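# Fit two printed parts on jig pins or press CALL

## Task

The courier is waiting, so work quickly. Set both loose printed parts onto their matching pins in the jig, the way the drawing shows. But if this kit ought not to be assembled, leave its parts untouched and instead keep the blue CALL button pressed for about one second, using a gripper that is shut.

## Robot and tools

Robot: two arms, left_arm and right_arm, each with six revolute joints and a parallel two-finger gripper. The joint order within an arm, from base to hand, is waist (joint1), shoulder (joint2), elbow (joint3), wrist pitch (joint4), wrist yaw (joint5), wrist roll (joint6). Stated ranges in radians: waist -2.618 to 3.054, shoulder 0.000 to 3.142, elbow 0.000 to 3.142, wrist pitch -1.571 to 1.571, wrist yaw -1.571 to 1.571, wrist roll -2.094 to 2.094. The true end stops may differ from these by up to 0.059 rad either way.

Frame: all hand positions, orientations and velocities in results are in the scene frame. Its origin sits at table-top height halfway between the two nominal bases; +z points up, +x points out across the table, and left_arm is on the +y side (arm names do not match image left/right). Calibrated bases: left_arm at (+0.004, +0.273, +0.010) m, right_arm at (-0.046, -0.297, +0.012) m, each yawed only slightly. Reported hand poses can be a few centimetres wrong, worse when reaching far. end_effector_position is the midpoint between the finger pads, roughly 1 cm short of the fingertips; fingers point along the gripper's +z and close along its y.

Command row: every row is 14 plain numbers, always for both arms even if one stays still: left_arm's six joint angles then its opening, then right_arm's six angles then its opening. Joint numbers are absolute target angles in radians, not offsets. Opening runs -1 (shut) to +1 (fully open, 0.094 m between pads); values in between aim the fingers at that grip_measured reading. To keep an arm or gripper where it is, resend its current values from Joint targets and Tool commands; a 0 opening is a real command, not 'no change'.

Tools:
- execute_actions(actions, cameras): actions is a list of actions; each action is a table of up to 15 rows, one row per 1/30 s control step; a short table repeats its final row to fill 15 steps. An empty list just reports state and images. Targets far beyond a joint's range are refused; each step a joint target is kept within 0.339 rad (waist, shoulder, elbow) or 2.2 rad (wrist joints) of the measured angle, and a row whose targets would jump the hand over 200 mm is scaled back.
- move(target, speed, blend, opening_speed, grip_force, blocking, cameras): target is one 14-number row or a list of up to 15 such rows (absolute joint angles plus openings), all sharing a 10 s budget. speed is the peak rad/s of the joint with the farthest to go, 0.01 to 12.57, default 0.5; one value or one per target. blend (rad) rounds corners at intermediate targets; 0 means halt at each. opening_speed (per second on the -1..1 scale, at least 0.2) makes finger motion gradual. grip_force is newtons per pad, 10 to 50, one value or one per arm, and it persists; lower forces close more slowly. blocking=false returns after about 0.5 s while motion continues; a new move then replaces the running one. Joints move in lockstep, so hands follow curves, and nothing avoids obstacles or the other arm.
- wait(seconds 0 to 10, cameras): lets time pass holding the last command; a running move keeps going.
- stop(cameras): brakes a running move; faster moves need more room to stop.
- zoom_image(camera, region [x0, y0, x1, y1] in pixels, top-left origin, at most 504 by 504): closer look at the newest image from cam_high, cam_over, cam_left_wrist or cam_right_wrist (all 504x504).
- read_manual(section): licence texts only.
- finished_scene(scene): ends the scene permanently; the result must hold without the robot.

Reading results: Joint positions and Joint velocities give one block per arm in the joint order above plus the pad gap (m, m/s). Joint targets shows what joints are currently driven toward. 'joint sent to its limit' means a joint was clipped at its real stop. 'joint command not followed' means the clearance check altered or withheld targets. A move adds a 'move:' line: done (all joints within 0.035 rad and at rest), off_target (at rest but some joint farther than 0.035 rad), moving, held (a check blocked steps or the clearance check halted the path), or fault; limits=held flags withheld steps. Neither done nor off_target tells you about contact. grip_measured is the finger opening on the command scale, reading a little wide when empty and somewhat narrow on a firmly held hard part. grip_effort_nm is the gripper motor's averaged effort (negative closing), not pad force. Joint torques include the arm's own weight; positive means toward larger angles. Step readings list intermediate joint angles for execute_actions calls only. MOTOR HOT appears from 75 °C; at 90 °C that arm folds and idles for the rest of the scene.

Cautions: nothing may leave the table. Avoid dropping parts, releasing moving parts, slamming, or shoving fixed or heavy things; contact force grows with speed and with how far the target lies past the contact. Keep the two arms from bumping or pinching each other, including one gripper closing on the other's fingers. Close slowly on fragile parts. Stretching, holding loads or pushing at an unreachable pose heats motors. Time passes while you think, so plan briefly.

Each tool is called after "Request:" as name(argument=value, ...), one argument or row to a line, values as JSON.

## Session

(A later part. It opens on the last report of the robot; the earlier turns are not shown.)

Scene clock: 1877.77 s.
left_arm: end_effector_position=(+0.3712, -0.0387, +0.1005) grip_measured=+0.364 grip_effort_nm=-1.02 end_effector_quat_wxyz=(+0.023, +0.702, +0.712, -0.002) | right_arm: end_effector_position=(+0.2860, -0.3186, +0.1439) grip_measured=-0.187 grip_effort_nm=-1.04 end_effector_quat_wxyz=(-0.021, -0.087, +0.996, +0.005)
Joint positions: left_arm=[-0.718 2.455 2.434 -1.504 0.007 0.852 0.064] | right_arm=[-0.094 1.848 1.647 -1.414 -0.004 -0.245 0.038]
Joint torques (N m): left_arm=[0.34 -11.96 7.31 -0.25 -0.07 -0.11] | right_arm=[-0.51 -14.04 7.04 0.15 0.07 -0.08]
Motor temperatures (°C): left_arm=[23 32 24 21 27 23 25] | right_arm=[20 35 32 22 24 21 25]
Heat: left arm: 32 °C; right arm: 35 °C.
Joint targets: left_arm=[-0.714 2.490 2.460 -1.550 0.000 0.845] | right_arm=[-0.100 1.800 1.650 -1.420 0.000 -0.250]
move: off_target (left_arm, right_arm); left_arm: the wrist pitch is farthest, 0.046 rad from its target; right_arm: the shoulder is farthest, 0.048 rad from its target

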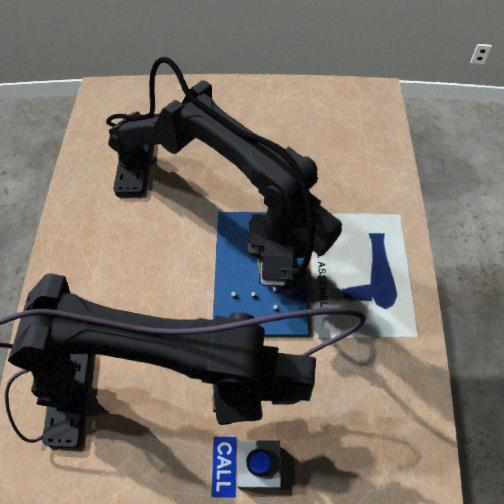

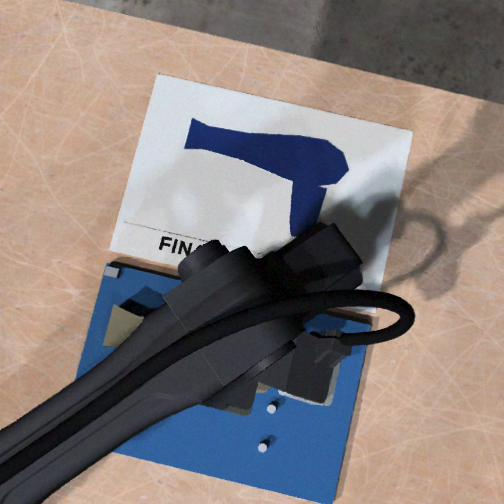

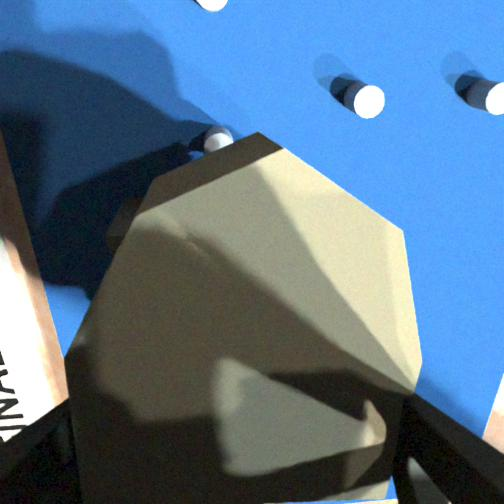

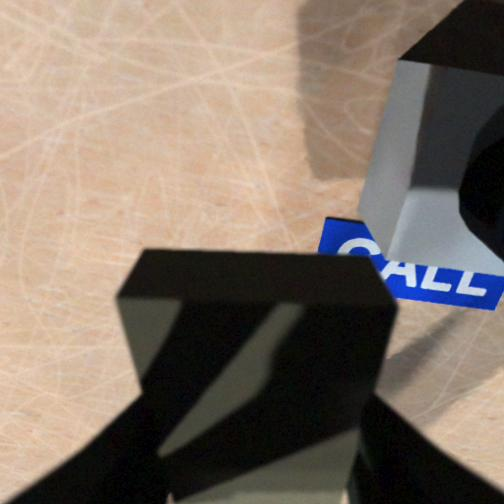

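Request:
zoom_image(
  camera="cam_left_wrist",
  region=[0, 110, 110, 420],
)

Request:
zoom_image(
  camera="cam_left_wrist",
  region=[304, 0, 504, 180],
)

Request:
zoom_image(
  camera="cam_left_wrist",
  region=[404, 340, 504, 504],
)

Scaled by 1.626 from the camera's 504x504 image, which has a finer 720x720 frame.

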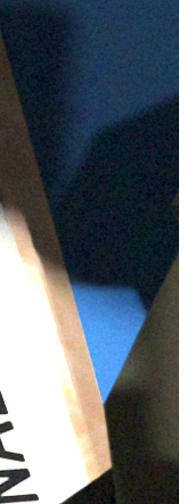

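Scaled by 2.520 from the camera's 504x504 image, which has a finer 720x720 frame.

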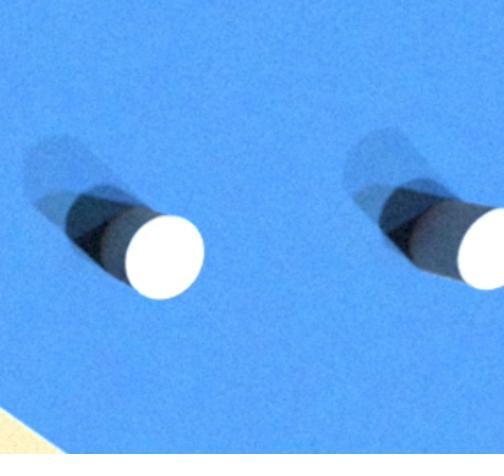

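Scaled by 3.073 from the camera's 504x504 image, which has a finer 720x720 frame.

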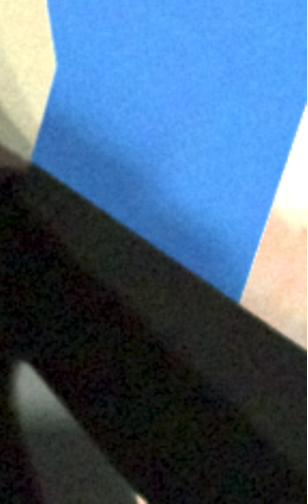

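Request:
move(
  target=[-0.747, 2.56, 2.488, -1.402, 0.1, 0.7, 0.25, -0.1, 1.8, 1.65, -1.42, 0, -0.25, -0.5],
  speed=0.3,
  cameras=["cam_left_wrist", "cam_high", "cam_over"],
)

Request:
zoom_image(
  camera="cam_left_wrist",
  region=[0, 0, 504, 504],
)

Scene clock: 2456.53 s.
left_arm: end_effector_position=(+0.3771, -0.0763, +0.0840) grip_measured=+0.364 grip_effort_nm=-1.02 end_effector_quat_wxyz=(+0.060, +0.658, +0.749, -0.039) | right_arm: end_effector_position=(+0.2858, -0.3188, +0.1439) grip_measured=-0.187 grip_effort_nm=-1.04 end_effector_quat_wxyz=(-0.022, -0.088, +0.996, +0.005)
Joint positions: left_arm=[-0.742 2.512 2.465 -1.402 0.078 0.709 0.064] | right_arm=[-0.094 1.848 1.647 -1.415 -0.002 -0.245 0.038]
Joint torques (N m): left_arm=[-0.43 -11.3 7.19 0.37 0.32 -0.15] | right_arm=[-0.5 -14.13 6.98 0.16 0.05 -0.08]
Heat: left arm: 35 °C; right arm: 36 °C.
Joint targets: left_arm=[-0.747 2.560 2.488 -1.402 0.100 0.700] | right_arm=[-0.100 1.800 1.650 -1.420 0.000 -0.250]
move: off_target (left_arm, right_arm); left_arm: the shoulder is farthest, 0.048 rad from its target; right_arm: the shoulder is farthest, 0.048 rad from its target
Images, in order (width x height): cam_high 504x504, cam_over 504x504, cam_left_wrist 504x504.

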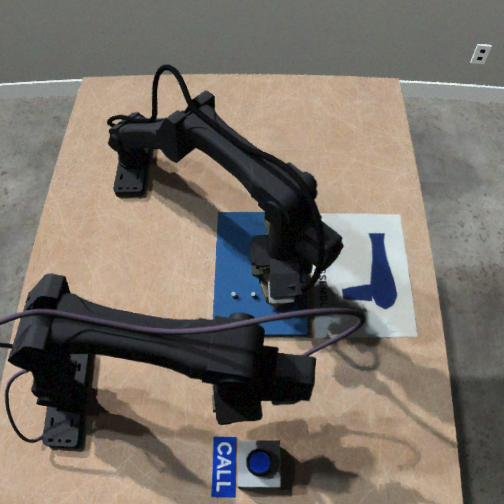

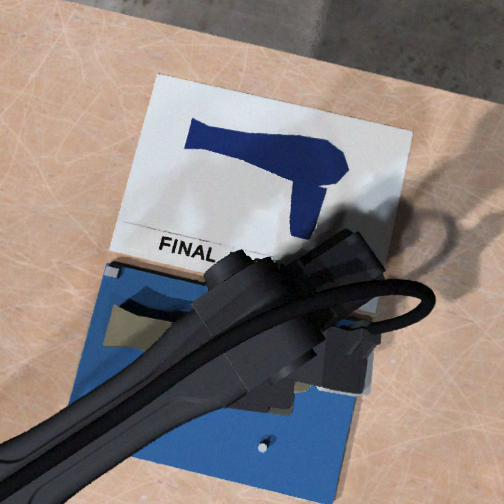

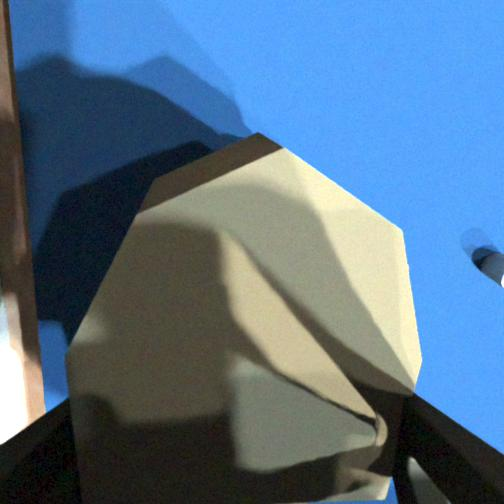

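Scaled by 1.000.

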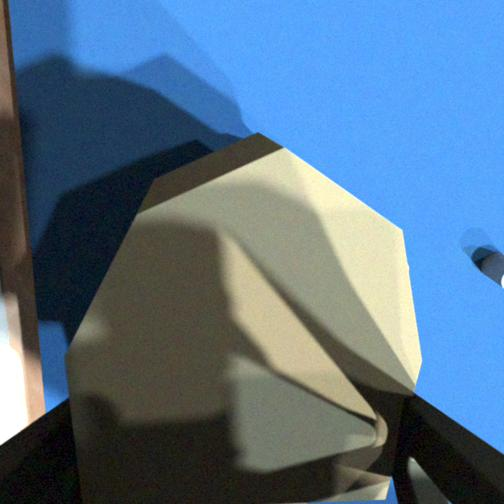

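Request:
zoom_image(
  camera="cam_left_wrist",
  region=[0, 0, 100, 420],
)

Request:
zoom_image(
  camera="cam_left_wrist",
  region=[384, 200, 504, 504],
)

Scaled by 1.200 from the camera's 504x504 image, which has a finer 720x720 frame.

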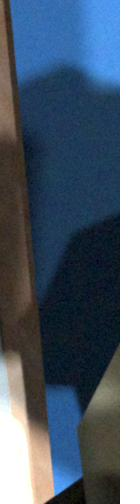

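Scaled by 1.658 from the camera's 504x504 image, which has a finer 720x720 frame.

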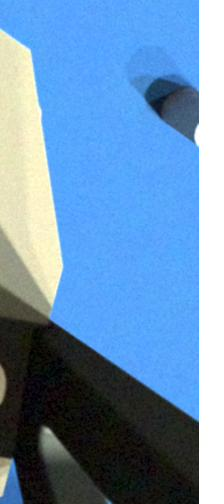

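Request:
move(
  target=[-0.762, 2.56, 2.397, -1.355, 0.1, 0.697, 0.25, -0.1, 1.8, 1.65, -1.42, 0, -0.25, -0.5],
  speed=0.15,
  cameras=["cam_left_wrist", "cam_over"],
)

Request:
zoom_image(
  camera="cam_left_wrist",
  region=[354, 180, 504, 480],
)

Request:
zoom_image(
  camera="cam_left_wrist",
  region=[0, 0, 300, 504],
)

Scene clock: 2533.90 s.
left_arm: end_effector_position=(+0.3773, -0.0813, +0.0800) grip_measured=+0.364 grip_effort_nm=-1.02 end_effector_quat_wxyz=(+0.065, +0.658, +0.749, -0.042) | right_arm: end_effector_position=(+0.2858, -0.3188, +0.1439) grip_measured=-0.187 grip_effort_nm=-1.04 end_effector_quat_wxyz=(-0.022, -0.088, +0.996, +0.005)
Joint positions: left_arm=[-0.747 2.512 2.447 -1.373 0.082 0.704 0.064] | right_arm=[-0.094 1.848 1.647 -1.415 -0.002 -0.245 0.038]
Joint torques (N m): left_arm=[-1.57 -11.3 1.85 0.58 0.27 -0.1] | right_arm=[-0.53 -14.05 6.99 0.17 0.05 -0.08]
Heat: left arm: 32 °C; right arm: 36 °C.
Joint targets: left_arm=[-0.762 2.560 2.397 -1.355 0.100 0.697] | right_arm=[-0.100 1.800 1.650 -1.420 0.000 -0.250]
move: off_target (left_arm, right_arm); left_arm: the elbow is farthest, 0.050 rad from its target; right_arm: the shoulder is farthest, 0.048 rad from its target
Images, in order (width x height): cam_over 504x504, cam_left_wrist 504x504.

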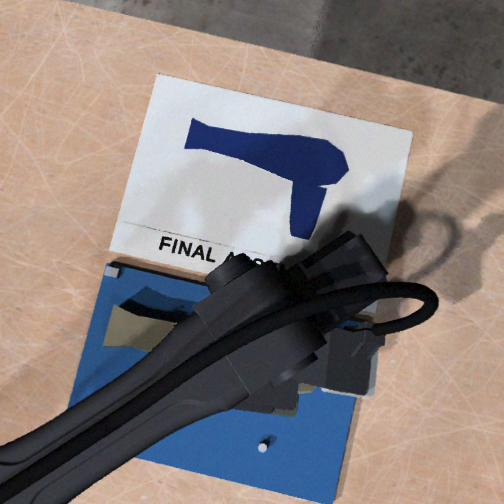

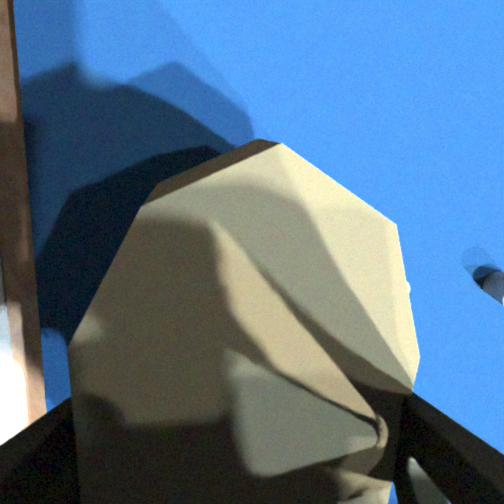

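Scaled by 1.680 from the camera's 504x504 image, which has a finer 720x720 frame.

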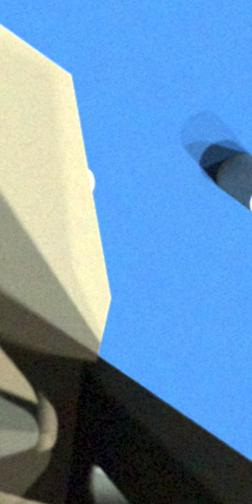

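Scaled by 1.000.

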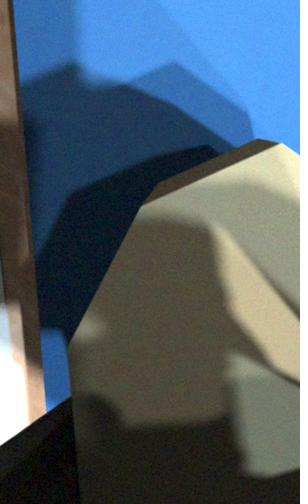

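Request:
move(
  target=[-0.762, 2.56, 2.51, -1.44, 0.1, 0.697, 0.25, -0.1, 1.8, 1.65, -1.42, 0, -0.25, -0.5],
  speed=0.2,
  cameras=["cam_left_wrist"],
)

Request:
zoom_image(
  camera="cam_left_wrist",
  region=[40, 120, 440, 504],
)

Request:
zoom_image(
  camera="cam_left_wrist",
  region=[354, 180, 504, 330],
)

Scene clock: 2556.73 s.
left_arm: end_effector_position=(+0.3727, -0.0851, +0.0859) grip_measured=+0.363 grip_effort_nm=-1.02 end_effector_quat_wxyz=(+0.064, +0.663, +0.745, -0.043) | right_arm: end_effector_position=(+0.2858, -0.3188, +0.1439) grip_measured=-0.187 grip_effort_nm=-1.04 end_effector_quat_wxyz=(-0.022, -0.088, +0.996, +0.005)
Joint positions: left_arm=[-0.759 2.519 2.483 -1.404 0.083 0.703 0.064] | right_arm=[-0.094 1.848 1.647 -1.415 -0.002 -0.245 0.038]
Joint torques (N m): left_arm=[-0.31 -11.92 7.53 0.01 0.24 -0.11] | right_arm=[-0.51 -14.06 6.94 0.16 0.04 -0.09]
Heat: left arm: 32 °C; right arm: 37 °C.
Joint targets: left_arm=[-0.762 2.560 2.510 -1.440 0.100 0.697] | right_arm=[-0.100 1.800 1.650 -1.420 0.000 -0.250]
move: off_target (left_arm, right_arm); left_arm: the shoulder is farthest, 0.041 rad from its target; right_arm: the shoulder is farthest, 0.048 rad from its target
Images, in order (width x height): cam_left_wrist 504x504.

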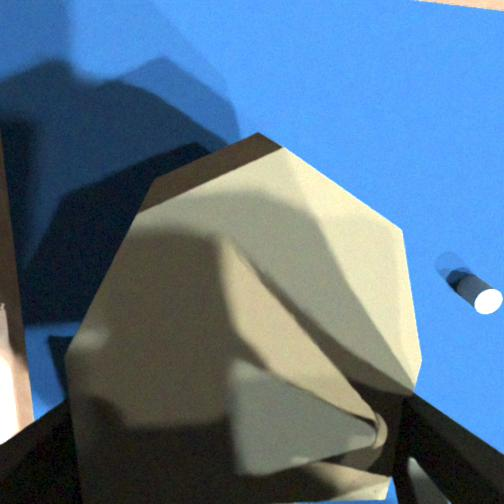

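Scaled by 1.260 from the camera's 504x504 image, which has a finer 720x720 frame.

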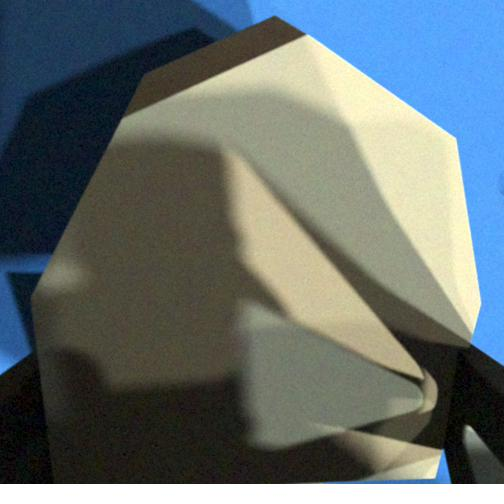

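Scaled by 3.360 from the camera's 504x504 image, which has a finer 720x720 frame.

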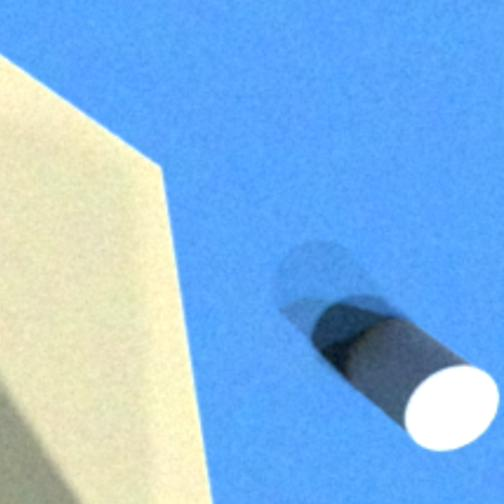

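Request:
zoom_image(
  camera="cam_left_wrist",
  region=[0, 100, 80, 420],
)

Request:
zoom_image(
  camera="cam_left_wrist",
  region=[404, 0, 504, 60],
)

Scaled by 1.575 from the camera's 504x504 image, which has a finer 720x720 frame.

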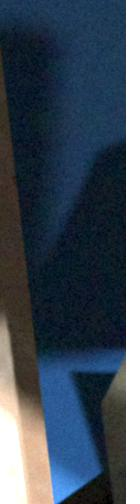

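Scaled by 5.040 from the camera's 504x504 image, which has a finer 720x720 frame.

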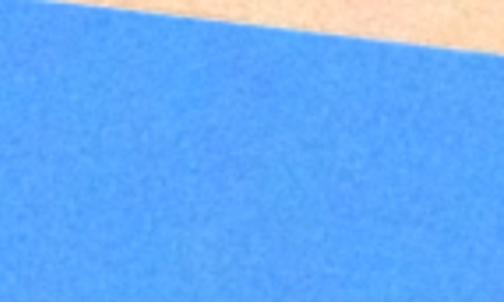

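Request:
move(
  target=[
    [-0.762, 2.46, 2.51, -1.44, 0.1, 0.697, 0.25, -0.1, 1.8, 1.65, -1.42, 0, -0.25, -0.5],
    [-0.762, 2.46, 2.358, -1.318, 0.1, 0.697, 0.25, -0.1, 1.8, 1.65, -1.42, 0, -0.25, -0.5],
  ],
  speed=[0.3, 0.2],
  blend=[0.02, 0],
  cameras=["cam_left_wrist", "cam_high"],
)

Request:
zoom_image(
  camera="cam_left_wrist",
  region=[354, 180, 504, 430],
)

Scene clock: 2654.60 s.
left_arm: end_effector_position=(+0.3736, -0.0867, +0.0649) grip_measured=+0.363 grip_effort_nm=-1.02 end_effector_quat_wxyz=(+0.064, +0.663, +0.745, -0.044) | right_arm: end_effector_position=(+0.2858, -0.3188, +0.1439) grip_measured=-0.187 grip_effort_nm=-1.04 end_effector_quat_wxyz=(-0.022, -0.088, +0.996, +0.005)
Joint positions: left_arm=[-0.759 2.506 2.375 -1.309 0.086 0.703 0.064] | right_arm=[-0.094 1.848 1.647 -1.415 -0.002 -0.245 0.038]
Joint torques (N m): left_arm=[-0.36 -20.42 4.29 0.28 0.24 -0.08] | right_arm=[-0.49 -14.04 6.9 0.15 0.04 -0.08]
Heat: left arm: 31 °C; right arm: 37 °C.
Joint targets: left_arm=[-0.762 2.460 2.358 -1.318 0.100 0.697] | right_arm=[-0.100 1.800 1.650 -1.420 0.000 -0.250]
move: off_target (left_arm, right_arm); left_arm: the shoulder is farthest, 0.046 rad from its target; right_arm: the shoulder is farthest, 0.048 rad from its target
Images, in order (width x height): cam_high 504x504, cam_left_wrist 504x504.

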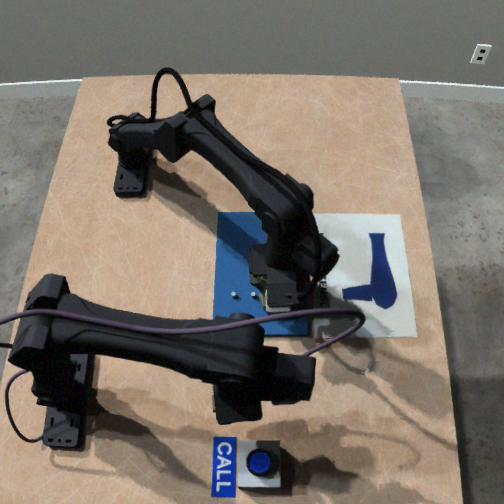

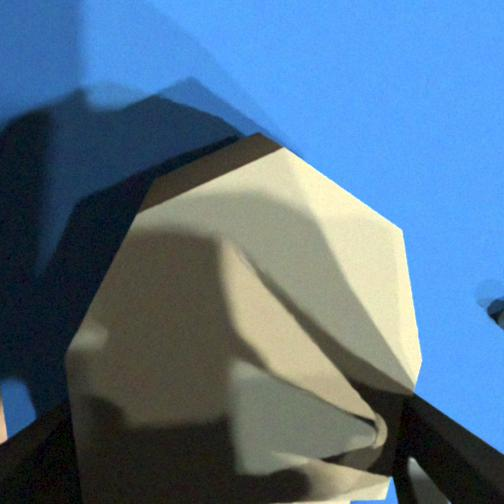

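Scaled by 2.016 from the camera's 504x504 image, which has a finer 720x720 frame.

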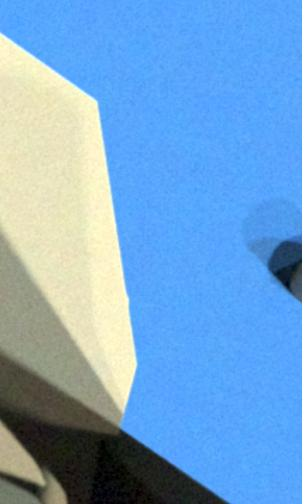

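Request:
move(
  target=[
    [-0.762, 2.437, 2.345, -1.305, 0.1, 0.697, 0.25, -0.1, 1.8, 1.65, -1.42, 0, -0.25, -0.5],
    [-0.762, 2.437, 2.265, -1.249, 0.1, 0.697, 0.25, -0.1, 1.8, 1.65, -1.42, 0, -0.25, -0.5],
  ],
  speed=[0.2, 0.15],
  blend=[0.02, 0],
  cameras=["cam_left_wrist", "cam_high"],
)

Request:
zoom_image(
  camera="cam_left_wrist",
  region=[354, 180, 504, 430],
)

Scene clock: 2703.23 s.
left_arm: end_effector_position=(+0.3730, -0.0864, +0.0552) grip_measured=+0.363 grip_effort_nm=-1.02 end_effector_quat_wxyz=(+0.069, +0.662, +0.745, -0.045) | right_arm: end_effector_position=(+0.2858, -0.3188, +0.1439) grip_measured=-0.187 grip_effort_nm=-1.04 end_effector_quat_wxyz=(-0.022, -0.088, +0.996, +0.005)
Joint positions: left_arm=[-0.759 2.48 2.288 -1.238 0.087 0.702 0.064] | right_arm=[-0.094 1.848 1.647 -1.415 -0.002 -0.245 0.038]
Joint torques (N m): left_arm=[-0.4 -19.88 3.89 0.31 0.22 -0.06] | right_arm=[-0.58 -14.06 6.97 0.16 0.06 -0.08]
Motor temperatures (°C): left_arm=[23 41 26 21 23 23 26] | right_arm=[20 37 29 22 21 21 25]
Heat: left arm: 41 °C; right arm: 37 °C.
Joint targets: left_arm=[-0.762 2.437 2.265 -1.249 0.100 0.697] | right_arm=[-0.100 1.800 1.650 -1.420 0.000 -0.250]
move: off_target (left_arm, right_arm); blend cut to 0.0115 rad at target 1; left_arm: the shoulder is farthest, 0.043 rad from its target; right_arm: the shoulder is farthest, 0.048 rad from its target
Images, in order (width x height): cam_high 504x504, cam_left_wrist 504x504.

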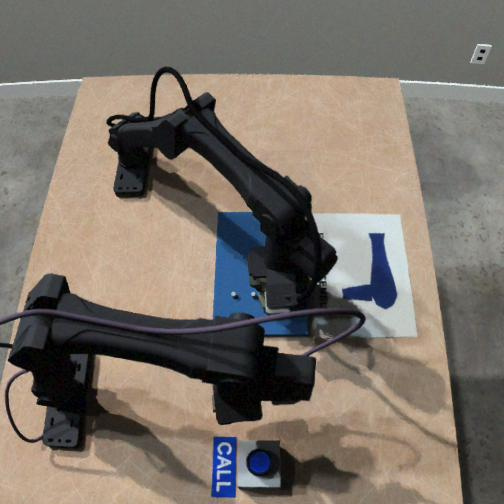

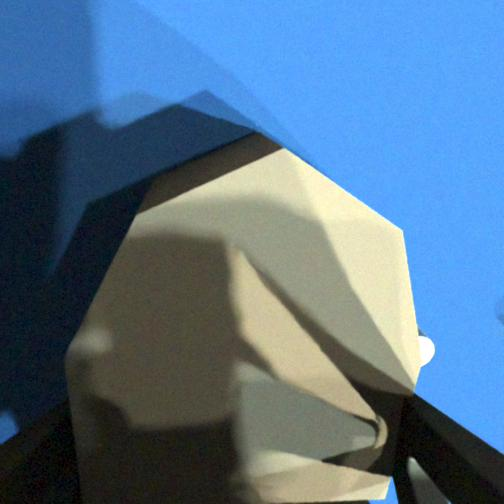

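Scaled by 2.016 from the camera's 504x504 image, which has a finer 720x720 frame.

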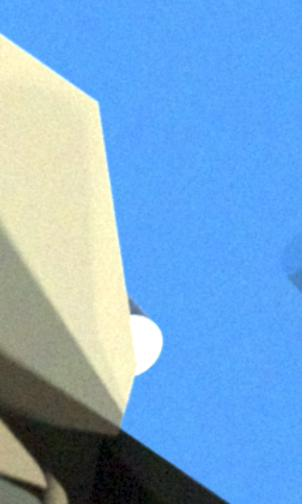

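Request:
move(
  target=[-0.762, 2.437, 2.247, -1.234, 0.1, 0.697, 0.25, -0.1, 1.8, 1.65, -1.42, 0, -0.25, -0.5],
  speed=0.08,
  cameras=["cam_left_wrist"],
)

Scene clock: 2730.83 s.
left_arm: end_effector_position=(+0.3729, -0.0863, +0.0552) grip_measured=+0.363 grip_effort_nm=-1.02 end_effector_quat_wxyz=(+0.071, +0.662, +0.745, -0.045) | right_arm: end_effector_position=(+0.2858, -0.3188, +0.1439) grip_measured=-0.187 grip_effort_nm=-1.04 end_effector_quat_wxyz=(-0.022, -0.088, +0.996, +0.005)
Joint positions: left_arm=[-0.759 2.472 2.272 -1.226 0.087 0.702 0.064] | right_arm=[-0.094 1.848 1.647 -1.415 -0.002 -0.245 0.038]
Joint torques (N m): left_arm=[-0.25 -19.08 3.64 0.32 0.22 -0.08] | right_arm=[-0.5 -14.09 6.94 0.16 0.04 -0.09]
Heat: left arm: 39 °C; right arm: 37 °C.
Joint targets: left_arm=[-0.762 2.437 2.247 -1.234 0.100 0.697] | right_arm=[-0.100 1.800 1.650 -1.420 0.000 -0.250]
move: off_target (right_arm); right_arm: the shoulder is farthest, 0.048 rad from its target
Images, in order (width x height): cam_left_wrist 504x504.

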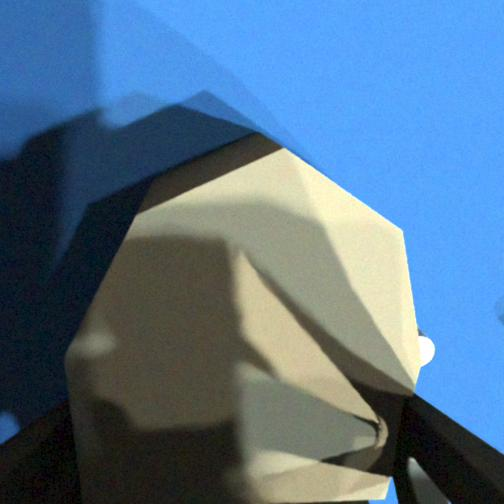

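Request:
move(
  target=[-0.762, 2.442, 2.225, -1.215, 0.1, 0.697, 0.25, -0.1, 1.8, 1.65, -1.42, 0, -0.25, -0.5],
  speed=0.08,
  cameras=["cam_left_wrist"],
)

Scene clock: 2736.70 s.
left_arm: end_effector_position=(+0.3729, -0.0862, +0.0550) grip_measured=+0.363 grip_effort_nm=-1.02 end_effector_quat_wxyz=(+0.074, +0.662, +0.745, -0.045) | right_arm: end_effector_position=(+0.2858, -0.3188, +0.1439) grip_measured=-0.187 grip_effort_nm=-1.04 end_effector_quat_wxyz=(-0.022, -0.088, +0.996, +0.005)
Joint positions: left_arm=[-0.759 2.463 2.254 -1.212 0.087 0.702 0.064] | right_arm=[-0.094 1.848 1.647 -1.415 -0.002 -0.245 0.038]
Joint torques (N m): left_arm=[-0.34 -17.57 3.48 0.39 0.24 -0.1] | right_arm=[-0.51 -14.08 6.9 0.15 0.05 -0.08]
Heat: left arm: 41 °C; right arm: 37 °C.
Joint targets: left_arm=[-0.762 2.442 2.225 -1.215 0.100 0.697] | right_arm=[-0.100 1.800 1.650 -1.420 0.000 -0.250]
move: off_target (right_arm); right_arm: the shoulder is farthest, 0.048 rad from its target
Images, in order (width x height): cam_left_wrist 504x504.

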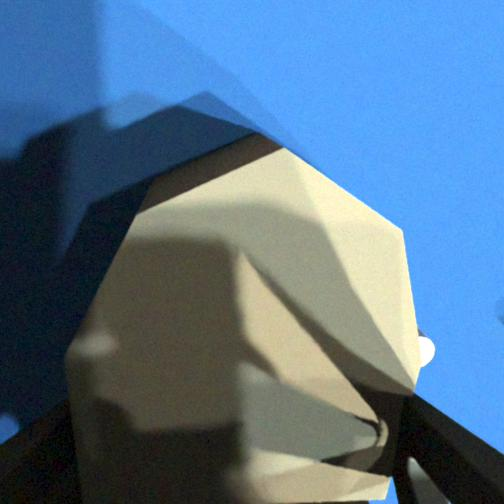

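Request:
move(
  target=[-0.762, 2.442, 2.23, -1.219, 0.1, 0.697, 0.56, -0.1, 1.8, 1.65, -1.42, 0, -0.25, -0.5],
  speed=0.1,
  opening_speed=0.5,
  cameras=["cam_left_wrist", "cam_high"],
)

Scene clock: 2747.07 s.
left_arm: end_effector_position=(+0.3728, -0.0861, +0.0537) grip_measured=+0.558 grip_effort_nm=0.10 end_effector_quat_wxyz=(+0.073, +0.662, +0.745, -0.045) | right_arm: end_effector_position=(+0.2858, -0.3188, +0.1439) grip_measured=-0.187 grip_effort_nm=-1.04 end_effector_quat_wxyz=(-0.022, -0.088, +0.996, +0.005)
Joint positions: left_arm=[-0.759 2.463 2.249 -1.208 0.087 0.701 0.073] | right_arm=[-0.094 1.848 1.647 -1.415 -0.002 -0.245 0.038]
Joint torques (N m): left_arm=[-0.44 -17.69 4.07 0.3 0.24 -0.07] | right_arm=[-0.49 -14.05 6.94 0.15 0.04 -0.07]
Heat: left arm: 40 °C; right arm: 37 °C.
Joint targets: left_arm=[-0.762 2.442 2.230 -1.219 0.100 0.697] | right_arm=[-0.100 1.800 1.650 -1.420 0.000 -0.250]
move: off_target (right_arm); right_arm: the shoulder is farthest, 0.048 rad from its target
Images, in order (width x height): cam_high 504x504, cam_left_wrist 504x504.

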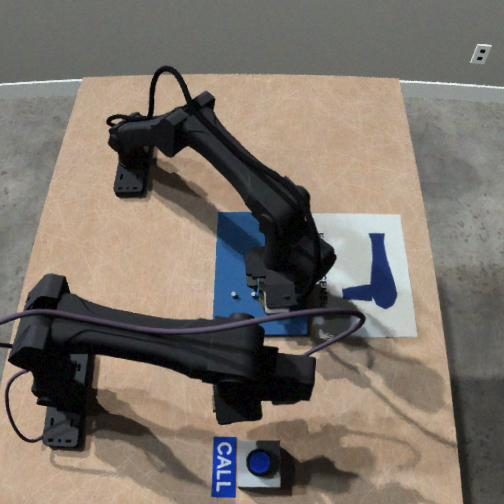

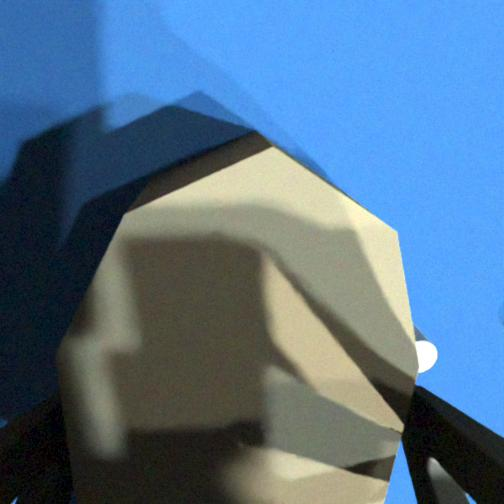

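Request:
move(
  target=[
    [-0.762, 2.485, 2.24, -1.219, 0.1, 0.697, 0.7, -0.1, 1.8, 1.65, -1.42, 0, -0.25, -0.5],
    [-0.762, 2.595, 2.62, -1.52, 0.1, 0.697, 0.7, -0.1, 1.8, 1.65, -1.42, 0, -0.25, -0.5],
  ],
  speed=[0.2, 0.3],
  opening_speed=0.6,
  cameras=["cam_left_wrist", "cam_high"],
)

Scene clock: 2792.77 s.
left_arm: end_effector_position=(+0.3728, -0.0862, +0.1016) grip_measured=+0.698 grip_effort_nm=0.09 end_effector_quat_wxyz=(+0.069, +0.662, +0.745, -0.045) | right_arm: end_effector_position=(+0.2858, -0.3188, +0.1439) grip_measured=-0.187 grip_effort_nm=-1.04 end_effector_quat_wxyz=(-0.022, -0.088, +0.996, +0.005)
Joint positions: left_arm=[-0.759 2.546 2.597 -1.482 0.087 0.701 0.08] | right_arm=[-0.094 1.848 1.647 -1.415 -0.002 -0.245 0.038]
Joint torques (N m): left_arm=[-0.42 -11.25 7.15 0.02 0.24 -0.06] | right_arm=[-0.51 -14.02 6.99 0.16 0.05 -0.08]
Heat: left arm: 38 °C; right arm: 37 °C.
Joint targets: left_arm=[-0.762 2.595 2.620 -1.520 0.100 0.697] | right_arm=[-0.100 1.800 1.650 -1.420 0.000 -0.250]
move: off_target (left_arm, right_arm); left_arm: the shoulder is farthest, 0.049 rad from its target; right_arm: the shoulder is farthest, 0.048 rad from its target
Images, in order (width x height): cam_high 504x504, cam_left_wrist 504x504.

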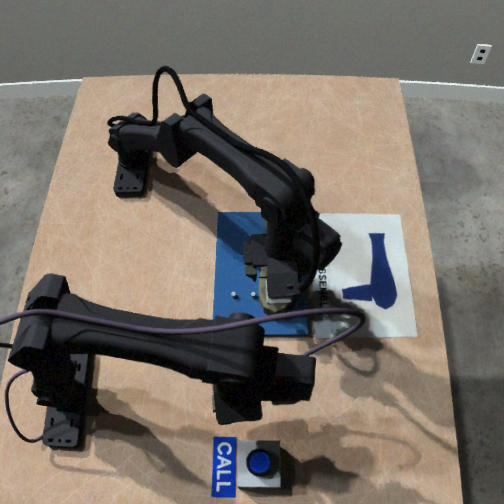

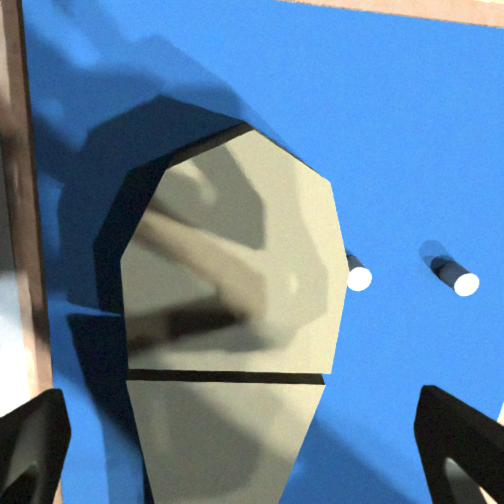

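Request:
move(
  target=[
    [-0.5, 2.1, 2.2, -1.4, 0.05, 0.6, 0.7, -0.1, 1.8, 1.65, -1.42, 0, -0.25, -0.5],
    [0.1, 1.5, 1.7, -1.3, 0, 0.3, 0.7, 0.3, 1.82, 1.6, -1.33, 0, 0.2, -0.5],
    [0.1, 1.5, 1.7, -1.3, 0, 0.3, 0.7, 0.641, 1.867, 1.537, -1.241, 0, 0.625, -0.5],
  ],
  speed=[0.6, 1.0, 0.6],
  blend=[0.1, 0.1, 0],
)

Request:
zoom_image(
  camera="cam_right_wrist",
  region=[0, 0, 504, 504],
)

Scene clock: 2846.83 s.
left_arm: end_effector_position=(+0.3507, +0.3134, +0.2818) grip_measured=+0.699 grip_effort_nm=0.08 end_effector_quat_wxyz=(+0.240, +0.095, +0.965, +0.049) | right_arm: end_effector_position=(+0.2265, -0.0790, +0.1199) grip_measured=-0.187 grip_effort_nm=-1.04 end_effector_quat_wxyz=(+0.007, -0.025, +1.000, +0.008)
Joint positions: left_arm=[0.1 1.506 1.719 -1.289 0.005 0.309 0.08] | right_arm=[0.644 1.848 1.553 -1.254 -0.005 0.619 0.038]
Joint torques (N m): left_arm=[-0.09 -6.8 4.12 0.88 -0.01 -0.12] | right_arm=[-0.21 -8.27 5.55 0.42 0.06 0.03]
Motor temperatures (°C): left_arm=[23 36 26 21 23 23 23] | right_arm=[20 37 29 22 21 21 25]
Heat: left arm: 36 °C; right arm: 37 °C.
Joint targets: left_arm=[0.100 1.500 1.700 -1.300 0.000 0.300] | right_arm=[0.641 1.867 1.537 -1.241 0.000 0.625]
move: done

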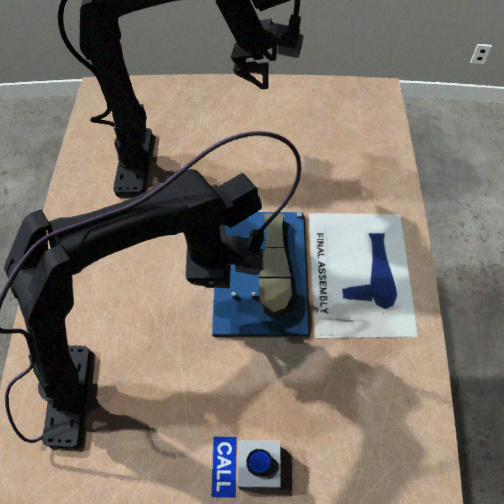

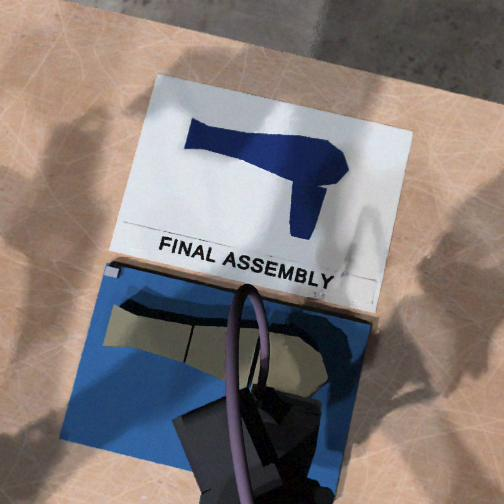

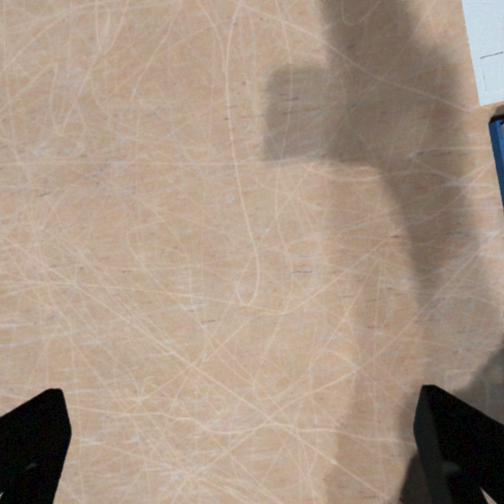

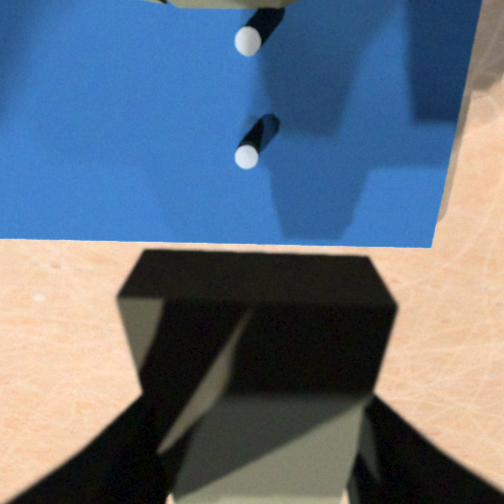

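Scaled by 1.000.

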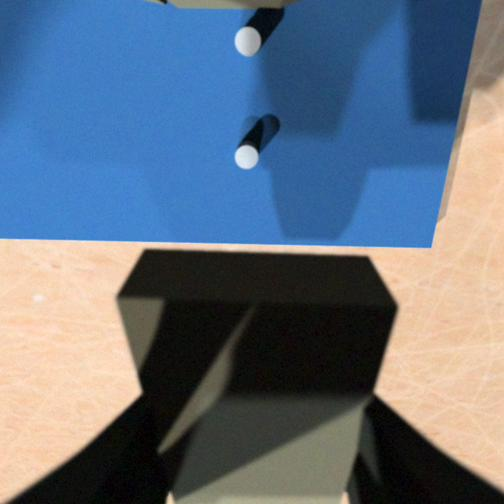

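Request:
move(
  target=[0.1, 1.5, 1.7, -1.3, 0, 0.3, 0.7, 0.575, 2.11, 1.642, -1.103, 0, 0.575, -0.5],
  speed=0.35,
  cameras=["cam_right_wrist", "cam_over", "cam_left_wrist"],
)

Request:
zoom_image(
  camera="cam_right_wrist",
  region=[80, 150, 440, 400],
)

Scene clock: 2966.60 s.
left_arm: end_effector_position=(+0.3507, +0.3134, +0.2818) grip_measured=+0.699 grip_effort_nm=0.08 end_effector_quat_wxyz=(+0.240, +0.095, +0.965, +0.049) | right_arm: end_effector_position=(+0.2715, -0.0751, +0.0481) grip_measured=-0.187 grip_effort_nm=-1.04 end_effector_quat_wxyz=(-0.014, -0.013, +1.000, -0.006)
Joint positions: left_arm=[0.1 1.506 1.719 -1.289 0.005 0.309 0.08] | right_arm=[0.58 2.088 1.603 -1.116 -0.005 0.579 0.038]
Joint torques (N m): left_arm=[-0.1 -6.84 4.11 0.92 -0.03 -0.11] | right_arm=[-0.42 -10.09 10.07 0.33 0.06 -0.07]
Motor temperatures (°C): left_arm=[23 33 26 23 22 23 22] | right_arm=[20 31 28 22 21 21 25]
Heat: left arm: 33 °C; right arm: 31 °C.
Joint targets: left_arm=[0.100 1.500 1.700 -1.300 0.000 0.300] | right_arm=[0.575 2.110 1.642 -1.103 0.000 0.575]
move: off_target (right_arm); right_arm: the elbow is farthest, 0.039 rad from its target
Images, in order (width x height): cam_over 504x504, cam_left_wrist 504x504, cam_right_wrist 504x504.

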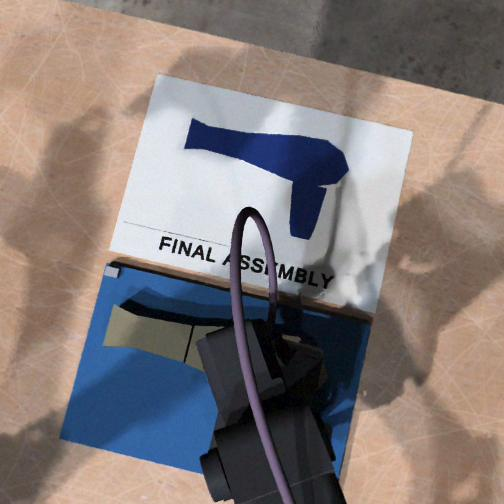

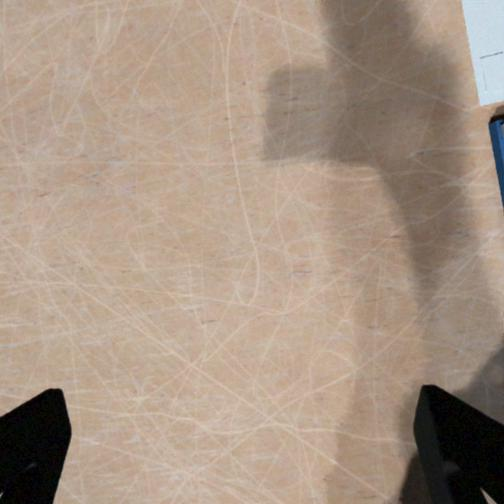

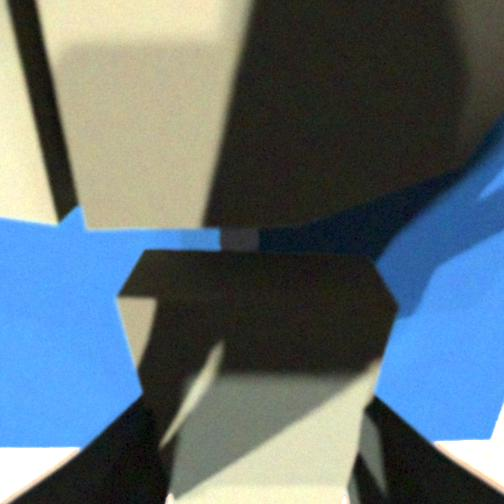

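Scaled by 1.400 from the camera's 504x504 image, which has a finer 720x720 frame.

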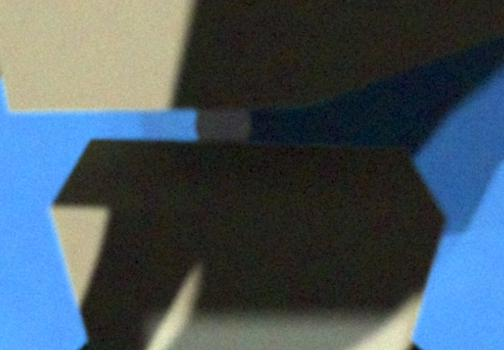

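Request:
zoom_image(
  camera="cam_right_wrist",
  region=[60, 190, 320, 320],
)

Request:
zoom_image(
  camera="cam_right_wrist",
  region=[0, 420, 504, 504],
)

Scaled by 1.938 from the camera's 504x504 image, which has a finer 720x720 frame.

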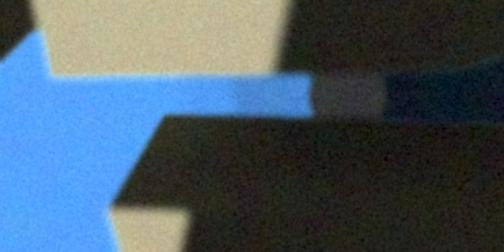

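Scaled by 1.000.

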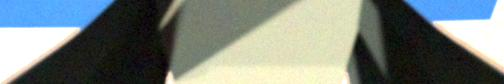

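Request:
move(
  target=[0.1, 1.5, 1.7, -1.3, 0, 0.3, 0.7, 0.588, 2.035, 1.56, -1.054, 0, 0.564, -0.5],
  speed=0.2,
  cameras=["cam_right_wrist", "cam_high"],
)

Request:
zoom_image(
  camera="cam_right_wrist",
  region=[60, 190, 420, 340],
)

Scene clock: 3086.40 s.
left_arm: end_effector_position=(+0.3507, +0.3134, +0.2818) grip_measured=+0.699 grip_effort_nm=0.08 end_effector_quat_wxyz=(+0.240, +0.095, +0.965, +0.049) | right_arm: end_effector_position=(+0.2738, -0.0735, +0.0409) grip_measured=-0.187 grip_effort_nm=-1.04 end_effector_quat_wxyz=(-0.006, -0.018, +1.000, -0.001)
Joint positions: left_arm=[0.1 1.506 1.719 -1.289 0.005 0.309 0.08] | right_arm=[0.58 2.088 1.574 -1.067 -0.005 0.568 0.038]
Joint torques (N m): left_arm=[-0.01 -6.76 4.15 0.9 -0.02 -0.13] | right_arm=[0.58 -16.87 5.44 0.35 0.07 -0.07]
Heat: left arm: 31 °C; right arm: 31 °C.
Joint targets: left_arm=[0.100 1.500 1.700 -1.300 0.000 0.300] | right_arm=[0.588 2.035 1.560 -1.054 0.000 0.564]
move: off_target (right_arm); right_arm: the shoulder is farthest, 0.053 rad from its target
Images, in order (width x height): cam_high 504x504, cam_right_wrist 504x504.

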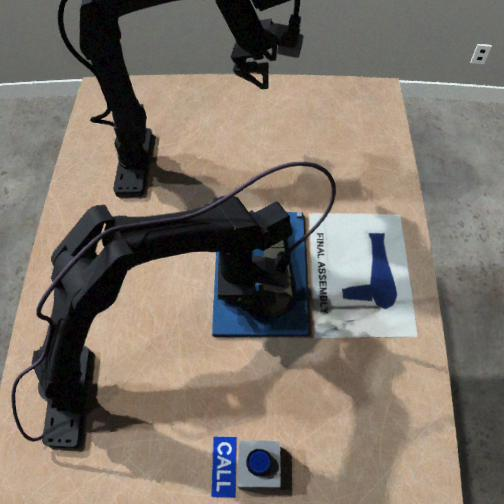

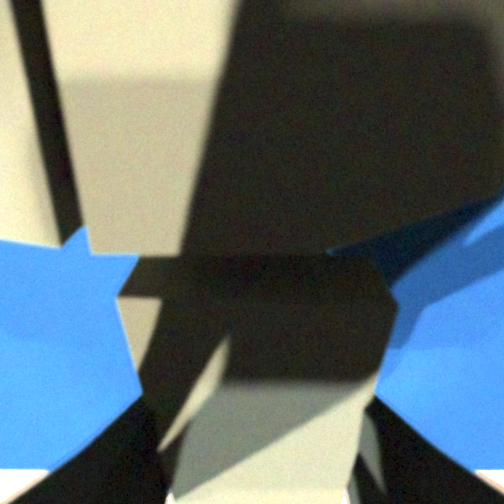

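Scaled by 1.400 from the camera's 504x504 image, which has a finer 720x720 frame.

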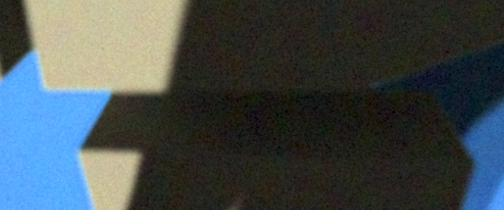

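Request:
move(
  target=[0.1, 1.5, 1.7, -1.3, 0, 0.3, 0.7, 0.595, 2.022, 1.558, -1.049, 0, 0.564, -0.5],
  speed=0.2,
  cameras=["cam_right_wrist"],
)

Scene clock: 3130.97 s.
left_arm: end_effector_position=(+0.3507, +0.3134, +0.2818) grip_measured=+0.699 grip_effort_nm=0.08 end_effector_quat_wxyz=(+0.240, +0.095, +0.965, +0.049) | right_arm: end_effector_position=(+0.2740, -0.0694, +0.0461) grip_measured=-0.187 grip_effort_nm=-1.04 end_effector_quat_wxyz=(+0.002, -0.022, +1.000, +0.004)
Joint positions: left_arm=[0.1 1.506 1.719 -1.289 0.005 0.309 0.08] | right_arm=[0.588 2.074 1.574 -1.063 -0.005 0.568 0.038]
Joint torques (N m): left_arm=[-0.14 -6.82 4.11 0.9 -0.04 -0.12] | right_arm=[0.44 -16.72 5.3 0.4 0.06 -0.06]
Heat: left arm: 30 °C; right arm: 35 °C.
Joint targets: left_arm=[0.100 1.500 1.700 -1.300 0.000 0.300] | right_arm=[0.595 2.022 1.558 -1.049 0.000 0.564]
move: off_target (right_arm); right_arm: the shoulder is farthest, 0.052 rad from its target
Images, in order (width x height): cam_right_wrist 504x504.

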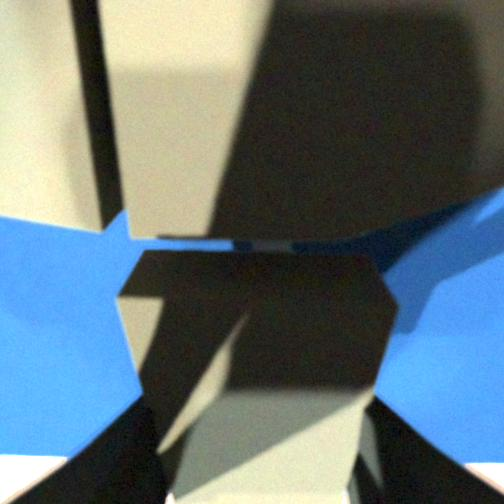

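Request:
move(
  target=[0.1, 1.5, 1.7, -1.3, 0, 0.3, 0.7, 0.573, 2.108, 1.551, -1.035, 0, 0.56, -0.5],
  speed=0.15,
  cameras=["cam_right_wrist"],
)

Request:
zoom_image(
  camera="cam_right_wrist",
  region=[60, 190, 420, 340],
)

Scene clock: 3173.90 s.
left_arm: end_effector_position=(+0.3507, +0.3134, +0.2818) grip_measured=+0.699 grip_effort_nm=0.08 end_effector_quat_wxyz=(+0.240, +0.095, +0.965, +0.049) | right_arm: end_effector_position=(+0.2762, -0.0722, +0.0415) grip_measured=-0.187 grip_effort_nm=-1.04 end_effector_quat_wxyz=(+0.001, -0.020, +1.000, +0.004)
Joint positions: left_arm=[0.1 1.506 1.719 -1.289 0.005 0.309 0.08] | right_arm=[0.579 2.081 1.566 -1.049 -0.005 0.565 0.038]
Joint torques (N m): left_arm=[-0.05 -6.74 4.23 0.88 -0.02 -0.12] | right_arm=[-0.59 -9.68 5.35 0.4 0.06 -0.09]
Motor temperatures (°C): left_arm=[23 30 25 24 22 23 21] | right_arm=[20 36 28 22 21 21 25]
Heat: left arm: 30 °C; right arm: 36 °C.
Joint targets: left_arm=[0.100 1.500 1.700 -1.300 0.000 0.300] | right_arm=[0.573 2.108 1.551 -1.035 0.000 0.560]
move: done
Images, in order (width x height): cam_right_wrist 504x504.

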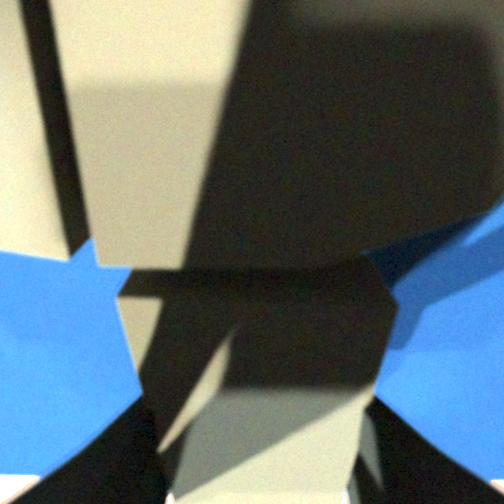

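Scaled by 1.400 from the camera's 504x504 image, which has a finer 720x720 frame.

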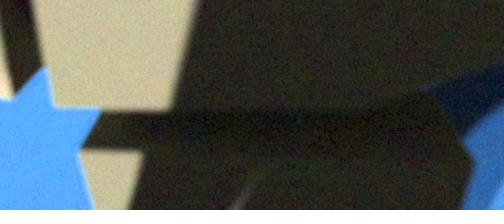

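Request:
move(
  target=[0.1, 1.5, 1.7, -1.3, 0, 0.3, 0.7, 0.573, 2.118, 1.531, -1.006, 0, 0.56, -0.5],
  speed=0.1,
  cameras=["cam_right_wrist"],
)

Scene clock: 3200.17 s.
left_arm: end_effector_position=(+0.3507, +0.3134, +0.2818) grip_measured=+0.699 grip_effort_nm=0.08 end_effector_quat_wxyz=(+0.240, +0.095, +0.965, +0.049) | right_arm: end_effector_position=(+0.2764, -0.0721, +0.0382) grip_measured=-0.187 grip_effort_nm=-1.04 end_effector_quat_wxyz=(+0.003, -0.020, +1.000, +0.005)
Joint positions: left_arm=[0.1 1.506 1.719 -1.289 0.005 0.309 0.08] | right_arm=[0.579 2.083 1.555 -1.034 -0.005 0.564 0.038]
Joint torques (N m): left_arm=[-0.05 -6.79 4.22 0.92 -0.02 -0.15] | right_arm=[-0.62 -8.96 4.62 0.55 0.05 -0.09]
Heat: left arm: 30 °C; right arm: 33 °C.
Joint targets: left_arm=[0.100 1.500 1.700 -1.300 0.000 0.300] | right_arm=[0.573 2.118 1.531 -1.006 0.000 0.560]
move: done
Images, in order (width x height): cam_right_wrist 504x504.

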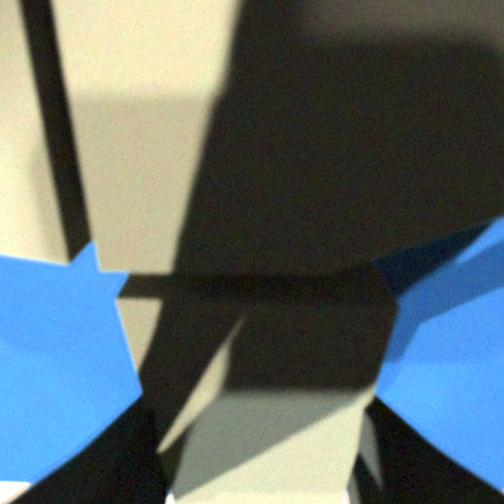

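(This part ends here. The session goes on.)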